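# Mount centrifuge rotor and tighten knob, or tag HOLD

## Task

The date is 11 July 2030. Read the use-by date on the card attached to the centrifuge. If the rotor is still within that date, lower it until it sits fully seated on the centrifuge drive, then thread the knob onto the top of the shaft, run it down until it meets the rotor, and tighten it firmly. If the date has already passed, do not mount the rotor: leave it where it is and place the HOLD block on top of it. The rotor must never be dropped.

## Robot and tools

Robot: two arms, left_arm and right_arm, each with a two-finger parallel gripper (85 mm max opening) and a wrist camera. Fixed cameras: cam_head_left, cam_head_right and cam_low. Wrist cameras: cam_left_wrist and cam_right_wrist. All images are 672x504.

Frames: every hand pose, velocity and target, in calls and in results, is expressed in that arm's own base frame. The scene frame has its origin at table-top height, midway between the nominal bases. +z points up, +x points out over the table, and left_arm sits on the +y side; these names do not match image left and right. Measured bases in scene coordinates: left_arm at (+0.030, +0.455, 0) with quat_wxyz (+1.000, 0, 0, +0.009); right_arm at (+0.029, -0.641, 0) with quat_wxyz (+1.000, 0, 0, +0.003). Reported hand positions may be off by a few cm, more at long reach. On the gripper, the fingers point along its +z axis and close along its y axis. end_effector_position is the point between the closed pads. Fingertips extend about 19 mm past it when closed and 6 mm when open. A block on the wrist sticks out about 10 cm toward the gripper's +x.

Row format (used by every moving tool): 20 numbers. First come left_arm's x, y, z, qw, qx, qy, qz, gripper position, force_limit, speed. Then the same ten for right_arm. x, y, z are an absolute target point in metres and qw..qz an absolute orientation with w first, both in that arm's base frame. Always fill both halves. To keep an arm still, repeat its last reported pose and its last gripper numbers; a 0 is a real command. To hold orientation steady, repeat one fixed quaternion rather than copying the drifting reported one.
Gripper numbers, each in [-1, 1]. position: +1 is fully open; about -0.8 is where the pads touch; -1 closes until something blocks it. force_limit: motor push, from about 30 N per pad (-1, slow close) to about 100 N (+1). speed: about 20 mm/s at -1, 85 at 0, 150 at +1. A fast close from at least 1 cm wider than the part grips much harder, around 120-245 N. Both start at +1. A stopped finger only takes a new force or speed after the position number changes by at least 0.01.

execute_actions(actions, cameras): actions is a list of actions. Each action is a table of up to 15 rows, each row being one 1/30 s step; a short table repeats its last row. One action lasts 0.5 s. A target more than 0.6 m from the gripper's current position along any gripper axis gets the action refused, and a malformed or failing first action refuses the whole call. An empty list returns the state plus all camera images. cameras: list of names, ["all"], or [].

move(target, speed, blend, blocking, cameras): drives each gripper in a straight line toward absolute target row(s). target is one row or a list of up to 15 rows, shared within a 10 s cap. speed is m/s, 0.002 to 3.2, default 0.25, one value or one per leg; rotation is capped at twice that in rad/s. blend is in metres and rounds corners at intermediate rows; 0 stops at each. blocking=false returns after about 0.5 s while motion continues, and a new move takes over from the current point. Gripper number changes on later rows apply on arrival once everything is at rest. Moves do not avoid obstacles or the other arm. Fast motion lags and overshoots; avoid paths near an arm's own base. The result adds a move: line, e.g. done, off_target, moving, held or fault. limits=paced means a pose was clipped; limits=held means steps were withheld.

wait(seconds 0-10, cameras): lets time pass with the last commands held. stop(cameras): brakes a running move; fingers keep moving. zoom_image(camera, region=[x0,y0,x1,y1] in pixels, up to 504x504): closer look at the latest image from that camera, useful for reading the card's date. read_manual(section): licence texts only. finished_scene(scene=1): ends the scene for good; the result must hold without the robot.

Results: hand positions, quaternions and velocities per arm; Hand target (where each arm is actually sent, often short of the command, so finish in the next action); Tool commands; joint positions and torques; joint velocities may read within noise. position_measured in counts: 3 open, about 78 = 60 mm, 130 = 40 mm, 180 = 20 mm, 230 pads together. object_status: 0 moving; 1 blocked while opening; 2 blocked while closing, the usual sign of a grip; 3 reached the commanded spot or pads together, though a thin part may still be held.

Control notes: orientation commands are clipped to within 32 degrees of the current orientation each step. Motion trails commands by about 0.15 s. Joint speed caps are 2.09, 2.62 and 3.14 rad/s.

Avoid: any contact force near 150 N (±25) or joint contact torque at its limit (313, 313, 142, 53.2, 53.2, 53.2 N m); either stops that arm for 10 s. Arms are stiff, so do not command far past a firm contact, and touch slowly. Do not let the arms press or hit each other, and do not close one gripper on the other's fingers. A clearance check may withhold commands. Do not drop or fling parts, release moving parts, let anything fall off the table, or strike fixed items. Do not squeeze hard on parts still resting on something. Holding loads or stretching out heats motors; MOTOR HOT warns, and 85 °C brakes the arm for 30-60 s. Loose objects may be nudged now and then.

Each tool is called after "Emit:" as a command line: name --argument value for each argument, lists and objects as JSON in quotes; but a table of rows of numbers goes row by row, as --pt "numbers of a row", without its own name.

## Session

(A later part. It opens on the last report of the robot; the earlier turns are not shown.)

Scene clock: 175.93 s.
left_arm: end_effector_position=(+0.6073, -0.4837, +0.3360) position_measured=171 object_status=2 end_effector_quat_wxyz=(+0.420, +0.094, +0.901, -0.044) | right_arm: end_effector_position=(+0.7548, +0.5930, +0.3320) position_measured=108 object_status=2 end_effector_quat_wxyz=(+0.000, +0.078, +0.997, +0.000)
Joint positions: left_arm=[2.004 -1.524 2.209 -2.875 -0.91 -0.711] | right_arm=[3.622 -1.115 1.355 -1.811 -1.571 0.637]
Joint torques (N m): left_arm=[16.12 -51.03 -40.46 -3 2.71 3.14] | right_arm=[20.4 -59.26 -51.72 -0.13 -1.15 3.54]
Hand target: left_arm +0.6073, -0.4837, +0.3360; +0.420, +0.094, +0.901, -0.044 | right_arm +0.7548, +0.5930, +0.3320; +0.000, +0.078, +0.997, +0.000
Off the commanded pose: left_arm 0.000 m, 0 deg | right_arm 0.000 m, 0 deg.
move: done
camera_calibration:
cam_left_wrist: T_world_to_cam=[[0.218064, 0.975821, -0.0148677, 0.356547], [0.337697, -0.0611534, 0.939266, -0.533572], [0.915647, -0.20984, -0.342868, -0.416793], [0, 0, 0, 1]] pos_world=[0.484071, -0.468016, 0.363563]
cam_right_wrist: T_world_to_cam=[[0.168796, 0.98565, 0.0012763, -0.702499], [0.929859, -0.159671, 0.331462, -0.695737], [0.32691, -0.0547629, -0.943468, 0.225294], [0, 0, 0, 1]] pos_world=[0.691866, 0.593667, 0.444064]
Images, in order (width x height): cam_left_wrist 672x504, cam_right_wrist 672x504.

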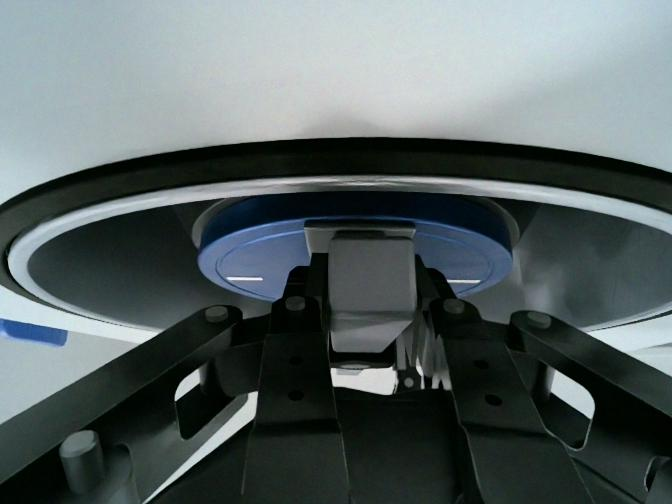

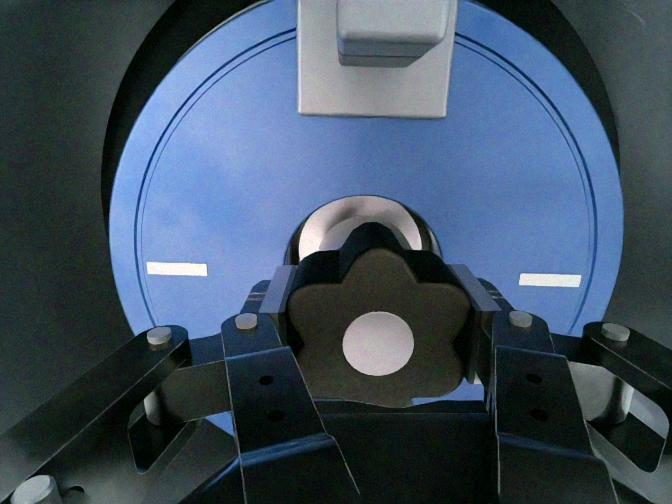

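Emit:
move --pt "0.6073 -0.4837 0.336 0.4203 0.094 0.9015 -0.0438 -1 -0.3 -1 0.7548 0.593 0.337 0 0.0785 0.9969 0 -1 -0.5 -1" --pt "0.6073 -0.4837 0.336 0.4203 0.094 0.9015 -0.0438 -1 -0.3 -1 0.7587 0.592 0.337 0 0.0785 0.9969 0 -1 -0.5 -1" --speed 0.03 --cameras '["cam_right_wrist","cam_left_wrist"]'

Emit:
move --pt "0.6073 -0.4837 0.336 0.4203 0.094 0.9015 -0.0438 -1 -0.3 -1 0.7587 0.592 0.337 0 -0.6494 0.7604 0 -1 -0.5 -1" --pt "0.6073 -0.4837 0.336 0.4203 0.094 0.9015 -0.0438 -1 -0.3 -1 0.7587 0.592 0.337 0 -0.9969 0.0785 0 -1 -0.5 -1" --speed 0.6 --blend '[0.001,0]' --cameras '["cam_right_wrist"]'

Scene clock: 177.87 s.
left_arm: end_effector_position=(+0.6073, -0.4837, +0.3360) position_measured=171 object_status=2 end_effector_quat_wxyz=(+0.420, +0.094, +0.901, -0.044) | right_arm: end_effector_position=(+0.7586, +0.5920, +0.3370) position_measured=108 object_status=2 end_effector_quat_wxyz=(+0.000, +0.078, +0.997, +0.000)
Joint positions: left_arm=[2.004 -1.524 2.209 -2.875 -0.91 -0.711] | right_arm=[3.619 -1.113 1.343 -1.801 -1.571 0.634]
Joint torques (N m): left_arm=[15.65 -52.02 -44.85 -3 1.49 3.17] | right_arm=[-17.74 -63.19 -55.18 -1.63 -1.39 -3.08]
Hand target: left_arm +0.6073, -0.4837, +0.3360; +0.420, +0.094, +0.901, -0.044 | right_arm +0.7587, +0.5920, +0.3370; +0.000, +0.079, +0.997, +0.000
Off the commanded pose: left_arm 0.000 m, 0 deg | right_arm 0.000 m, 0 deg.
move: done
camera_calibration:
cam_left_wrist: T_world_to_cam=[[0.218064, 0.975821, -0.0148677, 0.356547], [0.337697, -0.0611534, 0.939266, -0.533572], [0.915647, -0.20984, -0.342868, -0.416793], [0, 0, 0, 1]] pos_world=[0.484071, -0.468016, 0.363563]
cam_right_wrist: T_world_to_cam=[[0.169027, 0.985611, 0.00125195, -0.702271], [0.929806, -0.159878, 0.331511, -0.700857], [0.326941, -0.0548703, -0.943451, 0.228781], [0, 0, 0, 1]] pos_world=[0.695566, 0.592667, 0.449064]
Images, in order (width x height): cam_left_wrist 672x504, cam_right_wrist 672x504.

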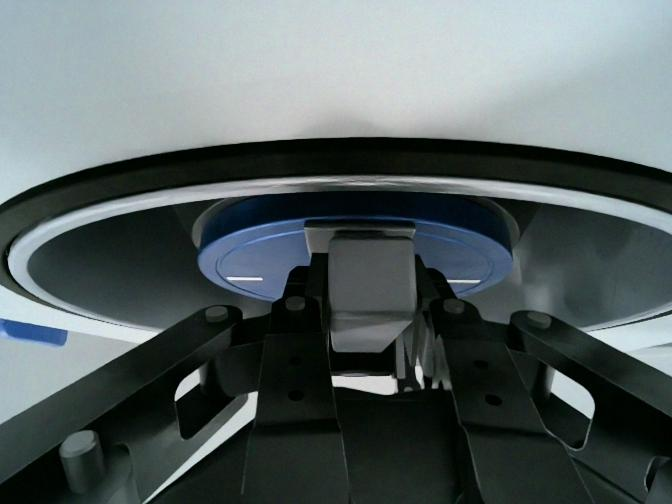

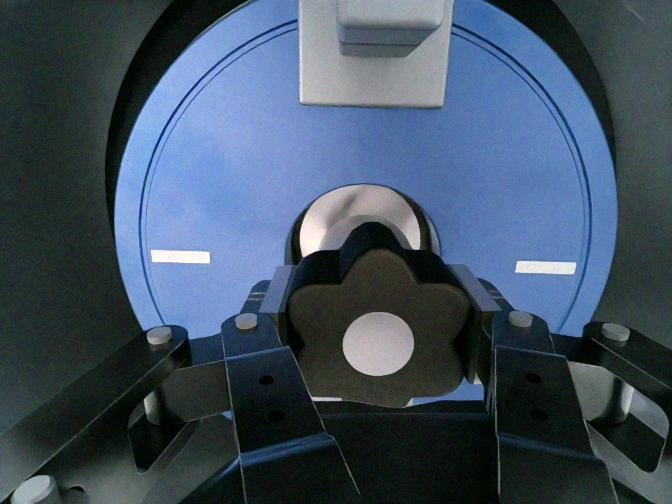

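Scene clock: 181.27 s.
left_arm: end_effector_position=(+0.6073, -0.4837, +0.3360) position_measured=171 object_status=2 end_effector_quat_wxyz=(+0.420, +0.094, +0.901, -0.044) | right_arm: end_effector_position=(+0.7587, +0.5920, +0.3370) position_measured=108 object_status=2 end_effector_quat_wxyz=(+0.000, +0.997, -0.079, +0.000)
Joint positions: left_arm=[2.004 -1.524 2.209 -2.875 -0.91 -0.711] | right_arm=[3.619 -1.113 1.343 -1.8 -1.571 -2.507]
Joint torques (N m): left_arm=[14.87 -51.88 -49.66 -3.05 0.4 2.62] | right_arm=[-16.94 -75.42 -40.51 -1.37 2.17 -3.79]
Hand target: left_arm +0.6073, -0.4837, +0.3360; +0.420, +0.094, +0.901, -0.044 | right_arm +0.7587, +0.5920, +0.3370; +0.000, +0.997, -0.079, +0.000
Off the commanded pose: left_arm 0.000 m, 0 deg | right_arm 0.000 m, 0 deg.
move: done
camera_calibration:
cam_right_wrist: T_world_to_cam=[[-0.169242, -0.985574, 0.00122325, 0.721307], [-0.929767, 0.160071, 0.331528, 0.520395], [-0.326941, 0.0549713, -0.943445, 0.659787], [0, 0, 0, 1]] pos_world=[0.821633, 0.591332, 0.449064]
Images, in order (width x height): cam_right_wrist 672x504.

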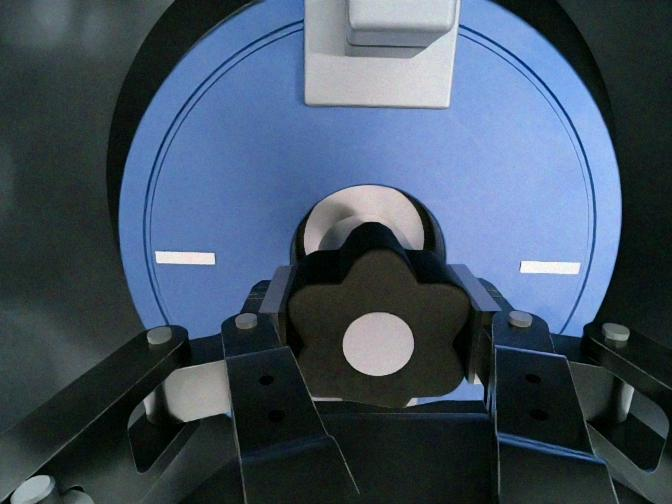

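Emit:
move --target '[0.6073,-0.4837,0.336,0.4203,0.094,0.9015,-0.0438,-1,-0.3,-1,0.7587,0.5911,0.334,0,0.9969,-0.0785,0,-1,-0.5,-1]' --speed 0.03

Emit:
move --target '[0.6073,-0.4837,0.336,0.4203,0.094,0.9015,-0.0438,-1,-0.3,-1,0.7587,0.5911,0.332,0,0.9969,-0.0785,0,-1,-0.5,-1]' --speed 0.03

Emit:
move --target '[0.6073,-0.4837,0.336,0.4203,0.094,0.9015,-0.0438,-1,-0.3,-1,0.7587,0.5911,0.331,0,0.9969,-0.0785,0,-1,-0.5,-1]' --speed 0.03

Scene clock: 182.23 s.
left_arm: end_effector_position=(+0.6073, -0.4837, +0.3360) position_measured=171 object_status=2 end_effector_quat_wxyz=(+0.420, +0.094, +0.901, -0.044) | right_arm: end_effector_position=(+0.7587, +0.5911, +0.3341) position_measured=108 object_status=2 end_effector_quat_wxyz=(+0.000, +0.997, -0.079, +0.000)
Joint positions: left_arm=[2.004 -1.524 2.209 -2.875 -0.91 -0.711] | right_arm=[3.618 -1.113 1.348 -1.806 -1.571 -2.508]
Joint torques (N m): left_arm=[15.87 -50.43 -52.16 -3.38 0.47 2.68] | right_arm=[-16.27 -56.82 -40.3 -3.5 1.99 -3.13]
Hand target: left_arm +0.6073, -0.4837, +0.3360; +0.420, +0.094, +0.901, -0.044 | right_arm +0.7587, +0.5911, +0.3340; +0.000, +0.997, -0.079, +0.000
Off the commanded pose: left_arm 0.000 m, 0 deg | right_arm 0.000 m, 0 deg.
move: done

Scene clock: 182.93 s.
left_arm: end_effector_position=(+0.6073, -0.4837, +0.3360) position_measured=171 object_status=2 end_effector_quat_wxyz=(+0.420, +0.094, +0.901, -0.044) | right_arm: end_effector_position=(+0.7587, +0.5911, +0.3321) position_measured=108 object_status=2 end_effector_quat_wxyz=(+0.000, +0.997, -0.079, +0.000)
Joint positions: left_arm=[2.004 -1.524 2.209 -2.875 -0.91 -0.711] | right_arm=[3.618 -1.112 1.35 -1.809 -1.571 -2.508]
Joint torques (N m): left_arm=[14.52 -52.31 -51.78 -3.21 0.48 2.67] | right_arm=[-13.32 -52.35 -35.46 -2.3 1.68 -3.23]
Hand target: left_arm +0.6073, -0.4837, +0.3360; +0.420, +0.094, +0.901, -0.044 | right_arm +0.7587, +0.5911, +0.3320; +0.000, +0.997, -0.079, +0.000
Off the commanded pose: left_arm 0.000 m, 0 deg | right_arm 0.000 m, 0 deg.
move: done

Scene clock: 183.63 s.
left_arm: end_effector_position=(+0.6073, -0.4837, +0.3360) position_measured=171 object_status=2 end_effector_quat_wxyz=(+0.420, +0.094, +0.901, -0.044) | right_arm: end_effector_position=(+0.7587, +0.5911, +0.3310) position_measured=108 object_status=2 end_effector_quat_wxyz=(+0.000, +0.997, -0.079, +0.000)
Joint positions: left_arm=[2.004 -1.524 2.209 -2.875 -0.91 -0.711] | right_arm=[3.618 -1.112 1.351 -1.811 -1.571 -2.508]
Joint torques (N m): left_arm=[15.11 -51.37 -51.98 -3.04 0.49 2.49] | right_arm=[-4.92 -50.71 -31.61 -1.69 2.16 -3.47]
Hand target: left_arm +0.6073, -0.4837, +0.3360; +0.420, +0.094, +0.901, -0.044 | right_arm +0.7587, +0.5911, +0.3310; +0.000, +0.997, -0.079, +0.000
Off the commanded pose: left_arm 0.000 m, 0 deg | right_arm 0.000 m, 0 deg.
move: done

Emit:
move --pt "0.6073 -0.4837 0.336 0.4203 0.094 0.9015 -0.0438 -1 -0.3 -1 0.7587 0.5911 0.3307 0 -0.6494 0.7604 0 -1 -0.5 -1" --pt "0.6073 -0.4837 0.336 0.4203 0.094 0.9015 -0.0438 -1 -0.3 -1 0.7587 0.5911 0.3304 0 0.0785 0.9969 0 -1 -0.5 -1" --speed 0.5 --blend '[0.001,0]' --cameras '["cam_right_wrist","cam_left_wrist"]'

Scene clock: 187.67 s.
left_arm: end_effector_position=(+0.6073, -0.4837, +0.3360) position_measured=171 object_status=2 end_effector_quat_wxyz=(+0.420, +0.094, +0.901, -0.044) | right_arm: end_effector_position=(+0.7587, +0.5911, +0.3304) position_measured=109 object_status=2 end_effector_quat_wxyz=(+0.000, +0.078, +0.997, +0.000)
Joint positions: left_arm=[2.004 -1.524 2.209 -2.875 -0.91 -0.711] | right_arm=[3.618 -1.111 1.352 -1.812 -1.571 0.633]
Joint torques (N m): left_arm=[11.96 -51.85 -47.82 -3.11 0.34 2.5] | right_arm=[-10.7 -58.38 -64.06 -5.4 -5.88 3.17]
Hand target: left_arm +0.6073, -0.4837, +0.3360; +0.420, +0.094, +0.901, -0.044 | right_arm +0.7587, +0.5911, +0.3304; +0.000, +0.078, +0.997, +0.000
Off the commanded pose: left_arm 0.000 m, 0 deg | right_arm 0.000 m, 0 deg.
move: done
camera_calibration:
cam_left_wrist: T_world_to_cam=[[0.218153, 0.975801, -0.0149004, 0.356507], [0.337692, -0.061153, 0.939268, -0.53357], [0.915627, -0.209936, -0.342861, -0.416831], [0, 0, 0, 1]] pos_world=[0.484071, -0.468017, 0.363563]
cam_right_wrist: T_world_to_cam=[[0.168796, 0.98565, 0.0012763, -0.701283], [0.929859, -0.159671, 0.331462, -0.699137], [0.32691, -0.0547629, -0.943468, 0.222405], [0, 0, 0, 1]] pos_world=[0.695766, 0.591767, 0.442464]
Images, in order (width x height): cam_left_wrist 672x504, cam_right_wrist 672x504.

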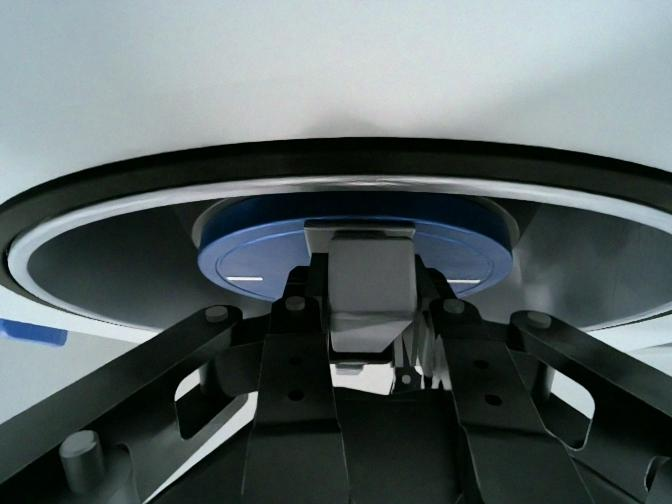

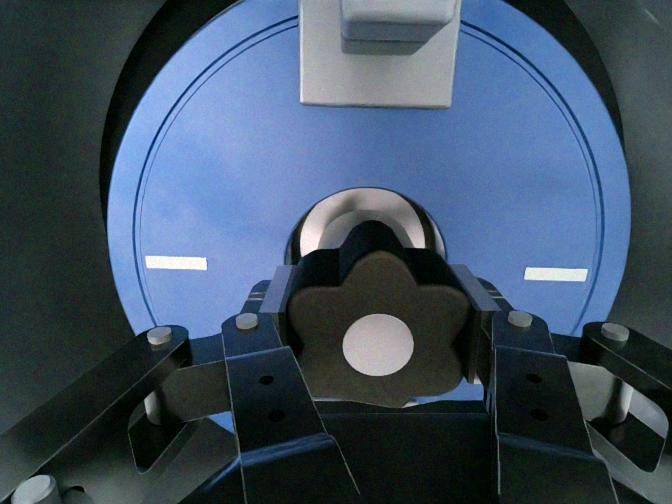

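Emit:
move --pt "0.6073 -0.4837 0.336 0.4203 0.094 0.9015 -0.0438 -1 -0.3 -1 0.7587 0.5911 0.3297 0 0.7604 0.6494 0 -1 -0.5 -1" --pt "0.6073 -0.4837 0.336 0.4203 0.094 0.9015 -0.0438 -1 -0.3 -1 0.7587 0.5911 0.329 0 0.9969 -0.0785 0 -1 -0.5 -1" --speed 0.5 --blend '[0.001,0]' --cameras '["cam_right_wrist"]'

Scene clock: 191.73 s.
left_arm: end_effector_position=(+0.6073, -0.4837, +0.3360) position_measured=171 object_status=2 end_effector_quat_wxyz=(+0.420, +0.094, +0.901, -0.044) | right_arm: end_effector_position=(+0.7587, +0.5911, +0.3290) position_measured=109 object_status=2 end_effector_quat_wxyz=(+0.000, +0.997, -0.078, +0.000)
Joint positions: left_arm=[2.004 -1.524 2.209 -2.875 -0.91 -0.711] | right_arm=[3.618 -1.111 1.354 -1.814 -1.571 3.775]
Joint torques (N m): left_arm=[7.23 -52.32 -41.24 -3.27 0.46 2.51] | right_arm=[11.06 -59.42 -54.99 -1.17 -3.08 3.23]
Hand target: left_arm +0.6073, -0.4837, +0.3360; +0.420, +0.094, +0.901, -0.044 | right_arm +0.7587, +0.5911, +0.3290; +0.000, +0.997, -0.078, +0.000
Off the commanded pose: left_arm 0.000 m, 0 deg | right_arm 0.000 m, 0 deg.
move: done
camera_calibration:
cam_right_wrist: T_world_to_cam=[[-0.168812, -0.985647, 0.00128067, 0.720096], [-0.929845, 0.159686, 0.331493, 0.523499], [-0.32694, 0.0547693, -0.943457, 0.652412], [0, 0, 0, 1]] pos_world=[0.821634, 0.590433, 0.441064]
Images, in order (width x height): cam_right_wrist 672x504.

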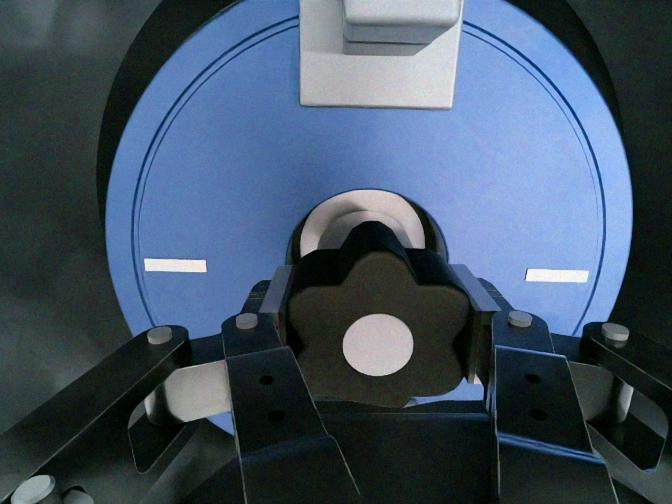

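Emit:
move --pt "0.6073 -0.4837 0.336 0.4203 0.094 0.9015 -0.0438 -1 -0.3 -1 0.7587 0.5911 0.3286 0 0.8241 -0.5664 0 -1 -0.5 -1" --pt "0.6073 -0.4837 0.336 0.4203 0.094 0.9015 -0.0438 -1 -0.3 -1 0.7587 0.5911 0.3283 0 0.4305 -0.9026 0 -1 -0.5 -1" --speed 0.5 --blend '[0.001,0]' --cameras '["cam_right_wrist"]'

Scene clock: 194.83 s.
left_arm: end_effector_position=(+0.6073, -0.4837, +0.3360) position_measured=171 object_status=2 end_effector_quat_wxyz=(+0.420, +0.094, +0.901, -0.044) | right_arm: end_effector_position=(+0.7587, +0.5911, +0.3283) position_measured=109 object_status=2 end_effector_quat_wxyz=(+0.000, -0.431, +0.903, +0.000)
Joint positions: left_arm=[2.004 -1.524 2.209 -2.875 -0.91 -0.711] | right_arm=[3.618 -1.11 1.355 -1.815 -1.571 5.869]
Joint torques (N m): left_arm=[3.21 -52.16 -35.77 -3.14 0.37 2.01] | right_arm=[-1.29 -57.26 -63.51 -5.69 -3.46 2.76]
Hand target: left_arm +0.6073, -0.4837, +0.3360; +0.420, +0.094, +0.901, -0.044 | right_arm +0.7587, +0.5911, +0.3283; +0.000, -0.430, +0.903, +0.000
Off the commanded pose: left_arm 0.000 m, 0 deg | right_arm 0.000 m, 0 deg.
move: done
camera_calibration:
cam_right_wrist: T_world_to_cam=[[-0.769224, 0.638978, 0.00127434, 0.215321], [0.603196, 0.725488, 0.331394, -0.973791], [0.210829, 0.255685, -0.943491, 0.124993], [0, 0, 0, 1]] pos_world=[0.726665, 0.536929, 0.440365]
Images, in order (width x height): cam_right_wrist 672x504.

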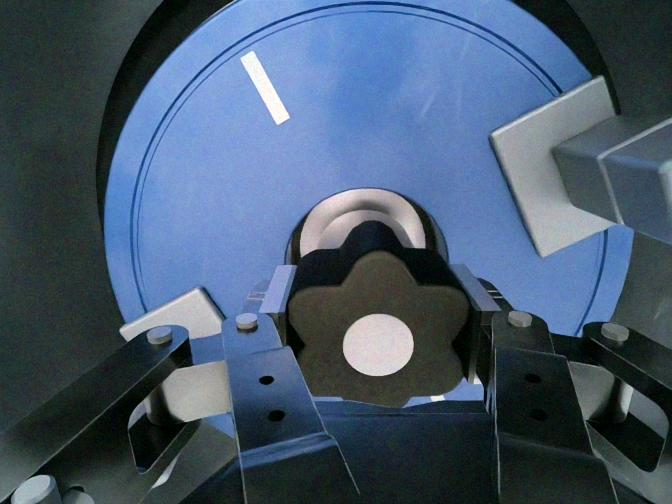

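Emit:
move --pt "0.6073 -0.4837 0.336 0.4203 0.094 0.9015 -0.0438 -1 -0.3 -1 0.7587 0.5911 0.3283 0 0.4305 -0.9026 0 0.55 -0.5 0" --pt "0.6073 -0.4837 0.336 0.4203 0.094 0.9015 -0.0438 -1 -0.3 -1 0.7587 0.5911 0.335 0 0.4305 -0.9026 0 0.55 -0.5 0" --speed 0.1 --cameras '["cam_right_wrist"]'

Scene clock: 196.30 s.
left_arm: end_effector_position=(+0.6073, -0.4837, +0.3360) position_measured=171 object_status=2 end_effector_quat_wxyz=(+0.420, +0.094, +0.901, -0.044) | right_arm: end_effector_position=(+0.7587, +0.5911, +0.3349) position_measured=59 object_status=3 end_effector_quat_wxyz=(+0.000, -0.430, +0.903, +0.000)
Joint positions: left_arm=[2.004 -1.524 2.209 -2.875 -0.91 -0.711] | right_arm=[3.618 -1.113 1.347 -1.804 -1.571 5.869]
Joint torques (N m): left_arm=[1.38 -52.85 -34.79 -3.16 0.77 2.05] | right_arm=[0.12 -73.35 -53.35 -0.8 1.44 3.29]
Hand target: left_arm +0.6073, -0.4837, +0.3360; +0.420, +0.094, +0.901, -0.044 | right_arm +0.7587, +0.5911, +0.3350; +0.000, -0.430, +0.903, +0.000
Off the commanded pose: left_arm 0.000 m, 0 deg | right_arm 0.000 m, 0 deg.
move: done
camera_calibration:
cam_right_wrist: T_world_to_cam=[[-0.769123, 0.639099, 0.00124645, 0.215187], [0.603283, 0.725374, 0.331484, -0.976021], [0.210947, 0.255704, -0.94346, 0.13111], [0, 0, 0, 1]] pos_world=[0.726665, 0.536929, 0.446964]
Images, in order (width x height): cam_right_wrist 672x504.

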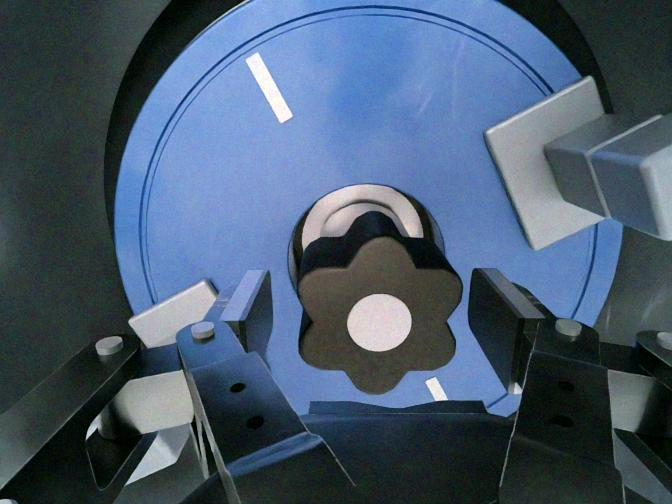

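Emit:
move --pt "0.6073 -0.4837 0.336 0.4203 0.094 0.9015 -0.0438 -1 -0.3 -1 0.7587 0.5911 0.335 0 0.9426 -0.3338 0 0.55 -0.5 0" --pt "0.6073 -0.4837 0.336 0.4203 0.094 0.9015 -0.0438 -1 -0.3 -1 0.7587 0.5911 0.335 0 0.9026 0.4305 0 0.55 -0.5 0" --pt "0.6073 -0.4837 0.336 0.4203 0.094 0.9015 -0.0438 -1 -0.3 -1 0.7587 0.5911 0.335 0 0.3338 0.9426 0 0.55 -0.5 0" --pt "0.6073 -0.4837 0.336 0.4203 0.094 0.9015 -0.0438 -1 -0.3 -1 0.7587 0.5911 0.335 0 -0.4305 0.9026 0 0.55 -0.5 0" --pt "0.6073 -0.4837 0.336 0.4203 0.094 0.9015 -0.0438 -1 -0.3 -1 0.7587 0.5911 0.335 0 -0.9426 0.3338 0 0.55 -0.5 0" --pt "0.6073 -0.4837 0.336 0.4203 0.094 0.9015 -0.0438 -1 -0.3 -1 0.7587 0.5911 0.335 0 -0.9026 -0.4305 0 0.55 -0.5 0" --pt "0.6073 -0.4837 0.336 0.4203 0.094 0.9015 -0.0438 -1 -0.3 -1 0.7587 0.5911 0.335 0 -0.3338 -0.9426 0 0.55 -0.5 0" --pt "0.6073 -0.4837 0.336 0.4203 0.094 0.9015 -0.0438 -1 -0.3 -1 0.7587 0.5911 0.335 0 -0.0785 -0.9969 0 0.55 -0.5 0" --pt "0.6073 -0.4837 0.336 0.4203 0.094 0.9015 -0.0438 -1 -0.3 -1 0.7587 0.5911 0.327 0 -0.0785 -0.9969 0 0.55 -0.5 0" --speed '[1.2,1.2,1.2,1.2,1.2,1.2,1.2,1.2,0.1]' --blend '[0.01,0.01,0.01,0.01,0.01,0.01,0.01,0,0]' --cameras '["cam_right_wrist"]'

Scene clock: 202.83 s.
left_arm: end_effector_position=(+0.6073, -0.4837, +0.3360) position_measured=171 object_status=2 end_effector_quat_wxyz=(+0.420, +0.094, +0.901, -0.044) | right_arm: end_effector_position=(+0.7587, +0.5911, +0.3272) position_measured=59 object_status=3 end_effector_quat_wxyz=(+0.000, +0.079, +0.997, +0.000)
Joint positions: left_arm=[2.004 -1.524 2.209 -2.875 -0.91 -0.711] | right_arm=[3.618 -1.11 1.356 -1.817 -1.571 -5.65]
Joint torques (N m): left_arm=[-6.65 -53.16 -35.67 -2.93 1.64 1.46] | right_arm=[-16.25 -55.3 -35.97 -4.23 2.22 -3.52]
Hand target: left_arm +0.6073, -0.4837, +0.3360; +0.420, +0.094, +0.901, -0.044 | right_arm +0.7587, +0.5911, +0.3270; +0.000, +0.079, +0.997, +0.000
Off the commanded pose: left_arm 0.000 m, 0 deg | right_arm 0.000 m, 0 deg.
move: done
camera_calibration:
cam_right_wrist: T_world_to_cam=[[0.169027, 0.985611, 0.00125195, -0.701406], [0.929806, -0.159878, 0.331511, -0.697938], [0.326941, -0.0548703, -0.943451, 0.21942], [0, 0, 0, 1]] pos_world=[0.695766, 0.591767, 0.439264]
Images, in order (width x height): cam_right_wrist 672x504.

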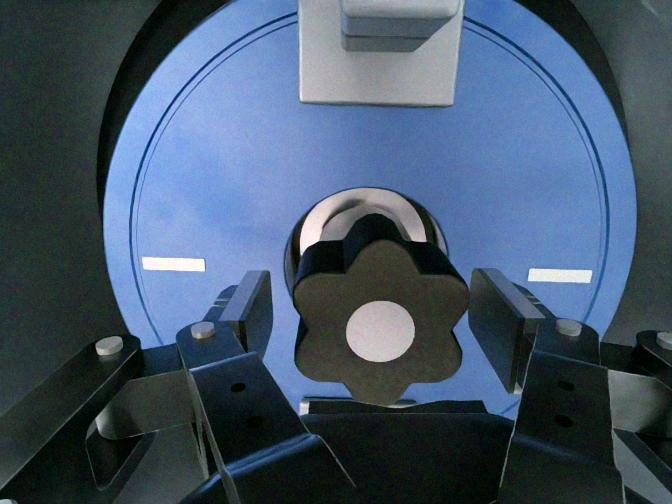

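Emit:
move --pt "0.6073 -0.4837 0.336 0.4203 0.094 0.9015 -0.0438 -1 -0.3 -1 0.7587 0.5911 0.322 0 -0.0785 -0.9969 0 0.55 -0.5 0" --pt "0.6073 -0.4837 0.336 0.4203 0.094 0.9015 -0.0438 -1 -0.3 -1 0.7587 0.5911 0.322 0 -0.0785 -0.9969 0 -1 -1 -1" --speed 0.1 --cameras '["cam_right_wrist"]'

Scene clock: 205.33 s.
left_arm: end_effector_position=(+0.6073, -0.4837, +0.3360) position_measured=171 object_status=2 end_effector_quat_wxyz=(+0.420, +0.094, +0.901, -0.044) | right_arm: end_effector_position=(+0.7587, +0.5911, +0.3220) position_measured=108 object_status=0 end_effector_quat_wxyz=(+0.000, +0.079, +0.997, +0.000)
Joint positions: left_arm=[2.004 -1.524 2.209 -2.875 -0.91 -0.711] | right_arm=[3.618 -1.108 1.362 -1.825 -1.571 -5.65]
Joint torques (N m): left_arm=[-8.47 -51.53 -34.85 -2.89 1.67 1.41] | right_arm=[-15.8 -53.85 -36.64 -2.43 0.39 -3.01]
Hand target: left_arm +0.6073, -0.4837, +0.3360; +0.420, +0.094, +0.901, -0.044 | right_arm +0.7587, +0.5911, +0.3220; +0.000, +0.079, +0.997, +0.000
Off the commanded pose: left_arm 0.000 m, 0 deg | right_arm 0.000 m, 0 deg.
move: done
camera_calibration:
cam_right_wrist: T_world_to_cam=[[0.168996, 0.985616, 0.00134509, -0.701421], [0.929811, -0.15988, 0.331496, -0.69621], [0.326942, -0.0547707, -0.943456, 0.214457], [0, 0, 0, 1]] pos_world=[0.695766, 0.591768, 0.434064]
Images, in order (width x height): cam_right_wrist 672x504.

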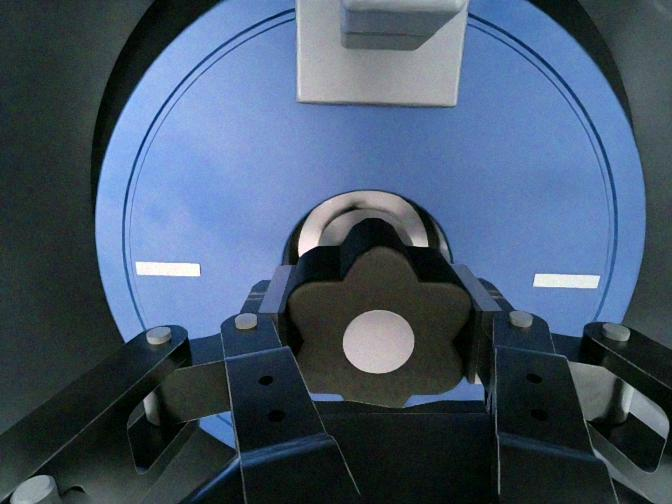

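Emit:
move --pt "0.6073 -0.4837 0.336 0.4203 0.094 0.9015 -0.0438 -1 -0.3 -1 0.7587 0.5911 0.3214 0 -0.7604 -0.6494 0 -1 -1 -1" --pt "0.6073 -0.4837 0.336 0.4203 0.094 0.9015 -0.0438 -1 -0.3 -1 0.7587 0.5911 0.3208 0 -0.9969 0.0785 0 -1 -1 -1" --pt "0.6073 -0.4837 0.336 0.4203 0.094 0.9015 -0.0438 -1 -0.3 -1 0.7587 0.5911 0.3204 0 -0.6494 0.7604 0 -1 -1 -1" --pt "0.6073 -0.4837 0.336 0.4203 0.094 0.9015 -0.0438 -1 -0.3 -1 0.7587 0.5911 0.320 0 0.0785 0.9969 0 -1 -1 -1" --speed 0.8 --blend '[0.001,0.001,0.001,0]' --cameras '["cam_right_wrist"]'

Scene clock: 210.30 s.
left_arm: end_effector_position=(+0.6073, -0.4837, +0.3360) position_measured=171 object_status=2 end_effector_quat_wxyz=(+0.420, +0.094, +0.901, -0.044) | right_arm: end_effector_position=(+0.7587, +0.5911, +0.3200) position_measured=108 object_status=2 end_effector_quat_wxyz=(+0.000, +0.078, +0.997, +0.000)
Joint positions: left_arm=[2.004 -1.524 2.209 -2.875 -0.91 -0.711] | right_arm=[3.618 -1.107 1.365 -1.828 -1.571 0.633]
Joint torques (N m): left_arm=[-10.03 -53.55 -35.54 -3.17 -0.05 1.16] | right_arm=[5.05 -67.42 -64.13 -2.8 -3.65 2.88]
Hand target: left_arm +0.6073, -0.4837, +0.3360; +0.420, +0.094, +0.901, -0.044 | right_arm +0.7587, +0.5911, +0.3200; +0.000, +0.078, +0.997, +0.000
Off the commanded pose: left_arm 0.000 m, 0 deg | right_arm 0.000 m, 0 deg.
move: done
camera_calibration:
cam_right_wrist: T_world_to_cam=[[0.168705, 0.985666, 0.00124284, -0.701101], [0.929866, -0.159572, 0.331492, -0.695782], [0.326939, -0.0547686, -0.943457, 0.212566], [0, 0, 0, 1]] pos_world=[0.695766, 0.591667, 0.432064]
Images, in order (width x height): cam_right_wrist 672x504.

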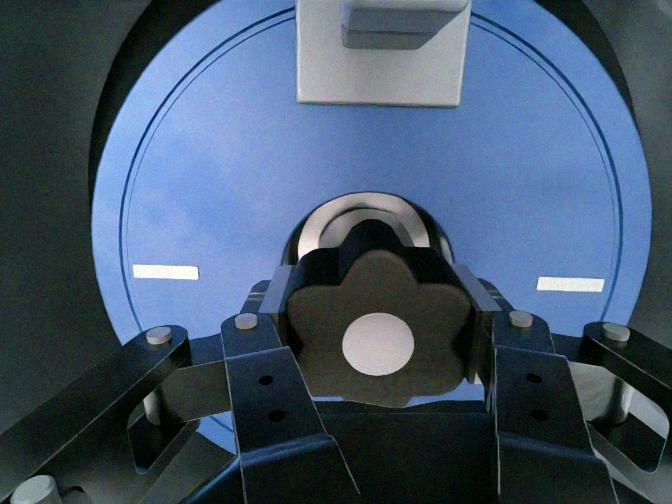

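Emit:
move --pt "0.6073 -0.4837 0.336 0.4203 0.094 0.9015 -0.0438 -1 -0.3 -1 0.7587 0.5911 0.3197 0 0.7604 0.6494 0 -1 -1 -1" --pt "0.6073 -0.4837 0.336 0.4203 0.094 0.9015 -0.0438 -1 -0.3 -1 0.7587 0.5911 0.3193 0 0.9969 -0.0785 0 -1 -1 -1" --pt "0.6073 -0.4837 0.336 0.4203 0.094 0.9015 -0.0438 -1 -0.3 -1 0.7587 0.5911 0.319 0 0.8241 -0.5664 0 -1 -1 -1" --pt "0.6073 -0.4837 0.336 0.4203 0.094 0.9015 -0.0438 -1 -0.3 -1 0.7587 0.5911 0.3188 0 0.4305 -0.9026 0 -1 -1 -1" --speed 0.8 --blend '[0.001,0.001,0.001,0]' --cameras '["cam_right_wrist"]'

Scene clock: 214.67 s.
left_arm: end_effector_position=(+0.6073, -0.4837, +0.3360) position_measured=171 object_status=2 end_effector_quat_wxyz=(+0.420, +0.094, +0.901, -0.044) | right_arm: end_effector_position=(+0.7587, +0.5911, +0.3188) position_measured=108 object_status=2 end_effector_quat_wxyz=(+0.000, -0.431, +0.903, +0.000)
Joint positions: left_arm=[2.004 -1.524 2.209 -2.875 -0.91 -0.711] | right_arm=[3.618 -1.107 1.366 -1.83 -1.571 5.869]
Joint torques (N m): left_arm=[-8.83 -52.21 -35.6 -3.16 1.04 0.66] | right_arm=[-0.05 -82.78 -77.45 -4.41 -4.6 3.03]
Hand target: left_arm +0.6073, -0.4837, +0.3360; +0.420, +0.094, +0.901, -0.044 | right_arm +0.7587, +0.5911, +0.3188; +0.000, -0.430, +0.903, +0.000
Off the commanded pose: left_arm 0.000 m, 0 deg | right_arm 0.000 m, 0 deg.
move: done
camera_calibration:
cam_right_wrist: T_world_to_cam=[[-0.769284, 0.638905, 0.00130838, 0.215402], [0.603114, 0.725511, 0.331493, -0.970639], [0.210843, 0.255801, -0.943457, 0.115942], [0, 0, 0, 1]] pos_world=[0.726666, 0.536929, 0.430864]
Images, in order (width x height): cam_right_wrist 672x504.

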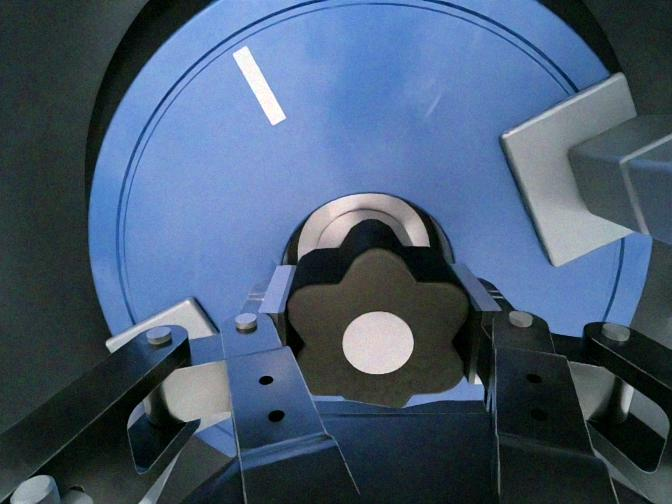

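Emit:
move --pt "0.6073 -0.4837 0.336 0.4203 0.094 0.9015 -0.0438 -1 -0.3 -1 0.7587 0.5911 0.3188 0 0.4305 -0.9026 0 0.55 -0.5 0" --pt "0.6073 -0.4837 0.336 0.4203 0.094 0.9015 -0.0438 -1 -0.3 -1 0.7587 0.5911 0.322 0 0.4305 -0.9026 0 0.55 -0.5 0" --speed 0.1 --cameras '["cam_right_wrist"]'

Scene clock: 216.07 s.
left_arm: end_effector_position=(+0.6073, -0.4837, +0.3360) position_measured=171 object_status=2 end_effector_quat_wxyz=(+0.420, +0.094, +0.901, -0.044) | right_arm: end_effector_position=(+0.7587, +0.5911, +0.3219) position_measured=59 object_status=3 end_effector_quat_wxyz=(+0.000, -0.430, +0.903, +0.000)
Joint positions: left_arm=[2.004 -1.524 2.209 -2.875 -0.91 -0.711] | right_arm=[3.618 -1.108 1.362 -1.825 -1.571 5.869]
Joint torques (N m): left_arm=[-9.74 -53.12 -34.83 -3.39 1.37 1.01] | right_arm=[-0.4 -73.78 -53.11 -1.83 1.82 2.05]
Hand target: left_arm +0.6073, -0.4837, +0.3360; +0.420, +0.094, +0.901, -0.044 | right_arm +0.7587, +0.5911, +0.3220; +0.000, -0.430, +0.903, +0.000
Off the commanded pose: left_arm 0.000 m, 0 deg | right_arm 0.000 m, 0 deg.
move: done
camera_calibration:
cam_right_wrist: T_world_to_cam=[[-0.769085, 0.639146, 0.00126743, 0.215141], [0.603332, 0.725333, 0.331485, -0.971726], [0.210948, 0.255704, -0.94346, 0.118844], [0, 0, 0, 1]] pos_world=[0.726665, 0.53693, 0.433964]
Images, in order (width x height): cam_right_wrist 672x504.

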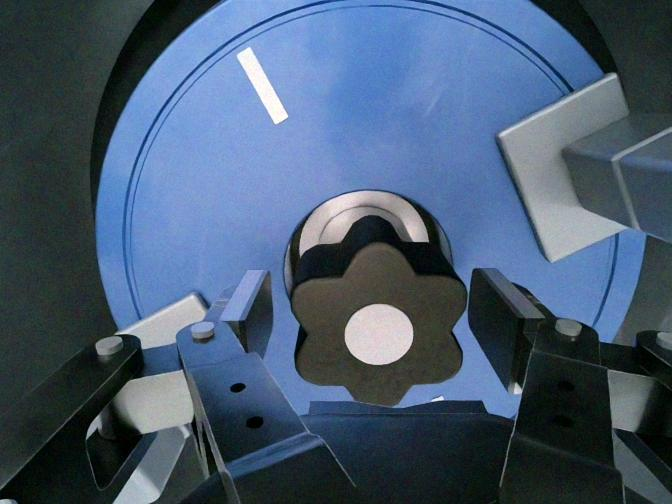

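Emit:
move --pt "0.6073 -0.4837 0.336 0.4203 0.094 0.9015 -0.0438 -1 -0.3 -1 0.7587 0.5911 0.322 0 0.9426 -0.3338 0 0.55 -0.5 0" --pt "0.6073 -0.4837 0.336 0.4203 0.094 0.9015 -0.0438 -1 -0.3 -1 0.7587 0.5911 0.322 0 0.9026 0.4305 0 0.55 -0.5 0" --pt "0.6073 -0.4837 0.336 0.4203 0.094 0.9015 -0.0438 -1 -0.3 -1 0.7587 0.5911 0.322 0 0.3338 0.9426 0 0.55 -0.5 0" --pt "0.6073 -0.4837 0.336 0.4203 0.094 0.9015 -0.0438 -1 -0.3 -1 0.7587 0.5911 0.322 0 -0.4305 0.9026 0 0.55 -0.5 0" --pt "0.6073 -0.4837 0.336 0.4203 0.094 0.9015 -0.0438 -1 -0.3 -1 0.7587 0.5911 0.322 0 -0.9426 0.3338 0 0.55 -0.5 0" --pt "0.6073 -0.4837 0.336 0.4203 0.094 0.9015 -0.0438 -1 -0.3 -1 0.7587 0.5911 0.322 0 -0.9026 -0.4305 0 0.55 -0.5 0" --pt "0.6073 -0.4837 0.336 0.4203 0.094 0.9015 -0.0438 -1 -0.3 -1 0.7587 0.5911 0.321 0 -0.3338 -0.9426 0 0.55 -0.5 0" --pt "0.6073 -0.4837 0.336 0.4203 0.094 0.9015 -0.0438 -1 -0.3 -1 0.7587 0.5911 0.319 0 -0.0785 -0.9969 0 0.55 -0.5 0" --pt "0.6073 -0.4837 0.336 0.4203 0.094 0.9015 -0.0438 -1 -0.3 -1 0.7587 0.5911 0.319 0 -0.0785 -0.9969 0 -1 -1 -1" --speed '[1.2,1.2,1.2,1.2,1.2,1.2,1.2,1.2,0.1]' --blend '[0.01,0.01,0.01,0.01,0.01,0.01,0.01,0,0]'

Emit:
move --pt "0.6073 -0.4837 0.336 0.4203 0.094 0.9015 -0.0438 -1 -0.3 -1 0.7587 0.5911 0.3186 0 -0.7604 -0.6494 0 -1 -1 -1" --pt "0.6073 -0.4837 0.336 0.4203 0.094 0.9015 -0.0438 -1 -0.3 -1 0.7587 0.5911 0.3182 0 -0.9969 0.0785 0 -1 -1 -1" --pt "0.6073 -0.4837 0.336 0.4203 0.094 0.9015 -0.0438 -1 -0.3 -1 0.7587 0.5911 0.3178 0 -0.6494 0.7604 0 -1 -1 -1" --pt "0.6073 -0.4837 0.336 0.4203 0.094 0.9015 -0.0438 -1 -0.3 -1 0.7587 0.5911 0.3174 0 0.0785 0.9969 0 -1 -1 -1" --pt "0.6073 -0.4837 0.336 0.4203 0.094 0.9015 -0.0438 -1 -0.3 -1 0.7587 0.5911 0.317 0 0.7604 0.6494 0 -1 -1 -1" --pt "0.6073 -0.4837 0.336 0.4203 0.094 0.9015 -0.0438 -1 -0.3 -1 0.7587 0.5911 0.3167 0 0.9969 -0.0785 0 -1 -1 -1" --pt "0.6073 -0.4837 0.336 0.4203 0.094 0.9015 -0.0438 -1 -0.3 -1 0.7587 0.5911 0.3164 0 0.8241 -0.5664 0 -1 -1 -1" --pt "0.6073 -0.4837 0.336 0.4203 0.094 0.9015 -0.0438 -1 -0.3 -1 0.7587 0.5911 0.3162 0 0.4305 -0.9026 0 -1 -1 -1" --speed 0.8 --blend '[0.001,0.001,0.001,0.001,0.001,0.001,0.001,0]' --cameras '["cam_right_wrist","cam_left_wrist"]'

Scene clock: 223.77 s.
left_arm: end_effector_position=(+0.6073, -0.4837, +0.3360) position_measured=171 object_status=2 end_effector_quat_wxyz=(+0.420, +0.094, +0.901, -0.044) | right_arm: end_effector_position=(+0.7587, +0.5911, +0.3190) position_measured=109 object_status=2 end_effector_quat_wxyz=(+0.000, +0.078, +0.997, +0.000)
Joint positions: left_arm=[2.004 -1.524 2.209 -2.875 -0.91 -0.711] | right_arm=[3.618 -1.107 1.366 -1.83 -1.571 -5.65]
Joint torques (N m): left_arm=[-10.56 -53.76 -35.57 -3.35 2.66 0.41] | right_arm=[-19.23 -61.41 -36.81 -1.19 0.53 -3.44]
Hand target: left_arm +0.6073, -0.4837, +0.3360; +0.420, +0.094, +0.901, -0.044 | right_arm +0.7587, +0.5911, +0.3190; +0.000, +0.079, +0.997, +0.000
Off the commanded pose: left_arm 0.000 m, 0 deg | right_arm 0.000 m, 0 deg.
move: done

Scene clock: 228.13 s.
left_arm: end_effector_position=(+0.6122, -0.4655, +0.3361) position_measured=171 object_status=2 end_effector_quat_wxyz=(+0.427, +0.101, +0.898, -0.025) | right_arm: end_effector_position=(+0.7587, +0.5911, +0.3178) position_measured=109 object_status=2 end_effector_quat_wxyz=(+0.000, -0.625, +0.780, +0.000)
Joint positions: left_arm=[2.015 -1.534 2.224 -2.873 -0.886 -0.678] | right_arm=[3.618 -1.106 1.367 -1.832 -1.571 -0.875]
Joint torques (N m): left_arm=[-4.36 -68.58 -43.62 -5.82 2.12 -2.94] | right_arm=[-58.77 -57.63 -54.08 -1.12 -6.46 26.15]
Hand target: left_arm +0.6122, -0.4655, +0.3361; +0.427, +0.101, +0.898, -0.025 | right_arm +0.7587, +0.5911, +0.3178; +0.000, -0.625, +0.780, +0.000
Tool commands: left_gripper/position=-1.0 left_gripper/force_limit=-0.301961 left_gripper/speed=-1.0 right_gripper/position=-1.0 right_gripper/force_limit=-1.0 right_gripper/speed=-1.0
Off the commanded pose: left_arm 0.019 m, 3 deg | right_arm 0.002 m, 26 deg.
FORCE FAULT: contact force on the left arm reached its limit, and that arm stopped. The contact can be on any part of that arm, not only on its tool. That arm's remaining commands of this call were not run. That arm is still stopped at the end of this call. That arm stays stopped for about 9 more seconds. Until then a move that you send moves the other arm only, and its call returns only when the move has ended. Once the stop has ended, the next robot result says so. If the stop ends while you think or write, that arm runs what you send next. While its stop runs, that arm takes no new command, but its gripper still runs the gripper command that each later call begins with. Until it ends, the stop uses up actions while you think or wait. An arm that is not stopped still takes commands.
move: fault (left_arm), off_target (right_arm; braked at the fault stop of left_arm); path passed 2 of 8 targets
camera_calibration:
cam_left_wrist: T_world_to_cam=[[0.215299, 0.976159, 0.0275649, 0.325291], [0.319663, -0.0971195, 0.942541, -0.541081], [0.922747, -0.194116, -0.332952, -0.417736], [0, 0, 0, 1]] pos_world=[0.488393, -0.451175, 0.361938]
cam_right_wrist: T_world_to_cam=[[-0.973173, 0.230069, 0.001266, 0.611837], [0.217466, 0.918037, 0.331536, -0.791513], [0.0751139, 0.322917, -0.943442, 0.178309], [0, 0, 0, 1]] pos_world=[0.754157, 0.528295, 0.429864]
Images, in order (width x height): cam_left_wrist 672x504, cam_right_wrist 672x504.

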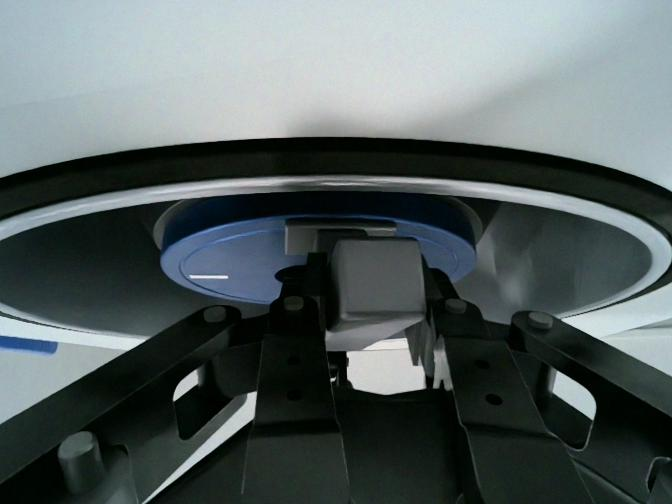

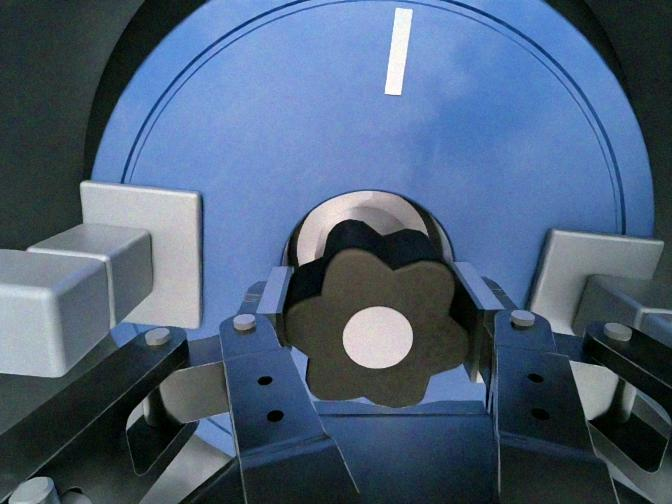

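Emit:
move --pt "0.6122 -0.4655 0.3361 0.427 0.101 0.898 -0.025 -1 -0.3 -1 0.7587 0.5911 0.3178 0 -0.625 0.780 0 0.55 -0.5 -1" --pt "0.6122 -0.4655 0.3361 0.427 0.101 0.898 -0.025 -1 -0.3 -1 0.7587 0.5911 0.322 0 -0.625 0.780 0 0.55 -0.5 0" --speed 0.1 --cameras '["cam_right_wrist","cam_left_wrist"]'

Emit:
zoom_image --camera "cam_right_wrist" --region '[270, 170, 480, 410]'

Emit:
zoom_image --camera "cam_left_wrist" --region '[240, 200, 480, 400]'

Scene clock: 230.83 s.
left_arm: end_effector_position=(+0.6115, -0.4672, +0.3362) position_measured=171 object_status=2 end_effector_quat_wxyz=(+0.426, +0.102, +0.898, -0.026) | right_arm: end_effector_position=(+0.7587, +0.5911, +0.3220) position_measured=59 object_status=3 end_effector_quat_wxyz=(+0.000, -0.625, +0.780, +0.000)
Joint positions: left_arm=[2.013 -1.534 2.223 -2.874 -0.889 -0.678] | right_arm=[3.618 -1.108 1.362 -1.825 -1.571 -0.875]
Joint torques (N m): left_arm=[51.69 -94.01 -21.19 -0.59 20.33 -2.9] | right_arm=[6.49 -74.42 -52.46 -1.01 1.67 3.09]
Hand target: left_arm +0.6122, -0.4655, +0.3361; +0.427, +0.101, +0.898, -0.025 | right_arm +0.7587, +0.5911, +0.3220; +0.000, -0.625, +0.780, +0.000
Tool commands: left_gripper/position=-1.0 left_gripper/force_limit=-0.301961 left_gripper/speed=-1.0 right_gripper/position=+0.55 right_gripper/force_limit=-0.5 right_gripper/speed=+0.0
Off the commanded pose: right_arm 0.000 m, 0 deg.
FORCE FAULT, CONTINUED: the left arm was still stopped when this call began, by the force fault that an earlier result reported. That arm ran no command of this call. That arm is still stopped at the end of this call. That arm stays stopped for about 6 more seconds. If the stop ends while you think or write, that arm runs what you send next. While its stop runs, that arm takes no new command, but its gripper still runs the gripper command that each later call begins with.
move: done (right_arm), not run (left_arm; its earlier fault stop)
camera_calibration:
cam_left_wrist: T_world_to_cam=[[0.218104, 0.975601, 0.0251568, 0.325947], [0.32093, -0.0960427, 0.942221, -0.541217], [0.921648, -0.197428, -0.334047, -0.417929], [0, 0, 0, 1]] pos_world=[0.487786, -0.452485, 0.362138]
cam_right_wrist: T_world_to_cam=[[-0.973122, 0.230287, 0.00121589, 0.611699], [0.21766, 0.918014, 0.331472, -0.793012], [0.0752176, 0.322827, -0.943464, 0.18225], [0, 0, 0, 1]] pos_world=[0.754156, 0.528295, 0.434064]
Images, in order (width x height): cam_left_wrist 672x504, cam_right_wrist 672x504.

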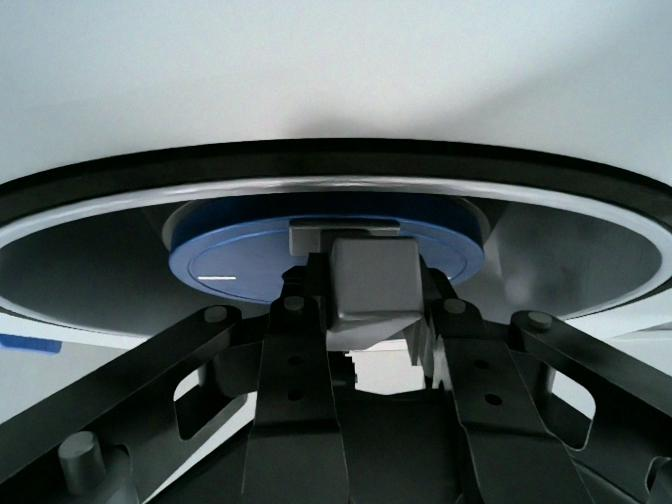

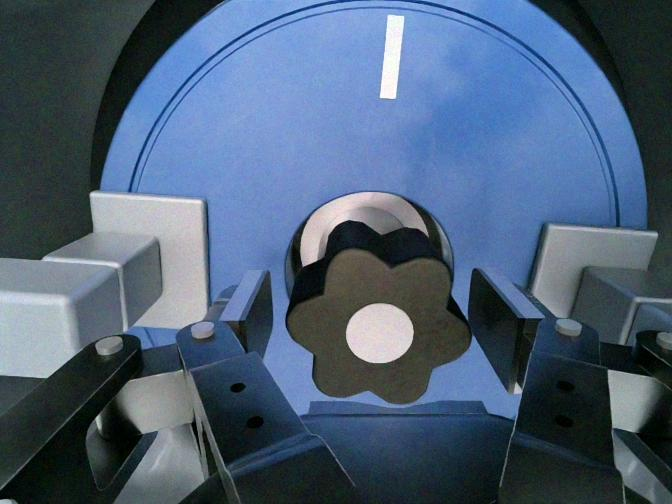

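Scaled by 2.100.

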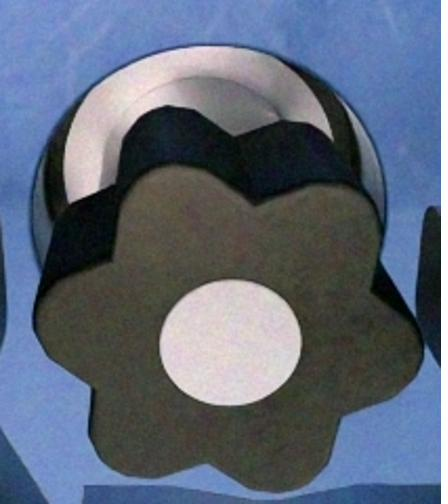

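Scaled by 2.100.

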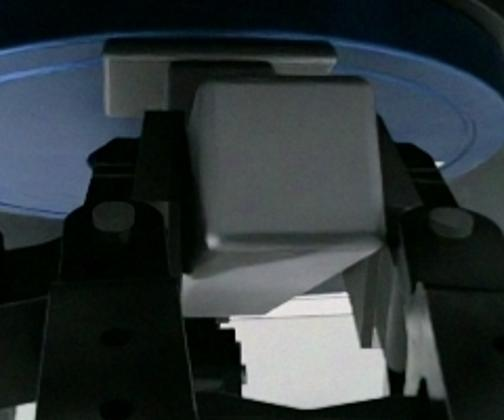

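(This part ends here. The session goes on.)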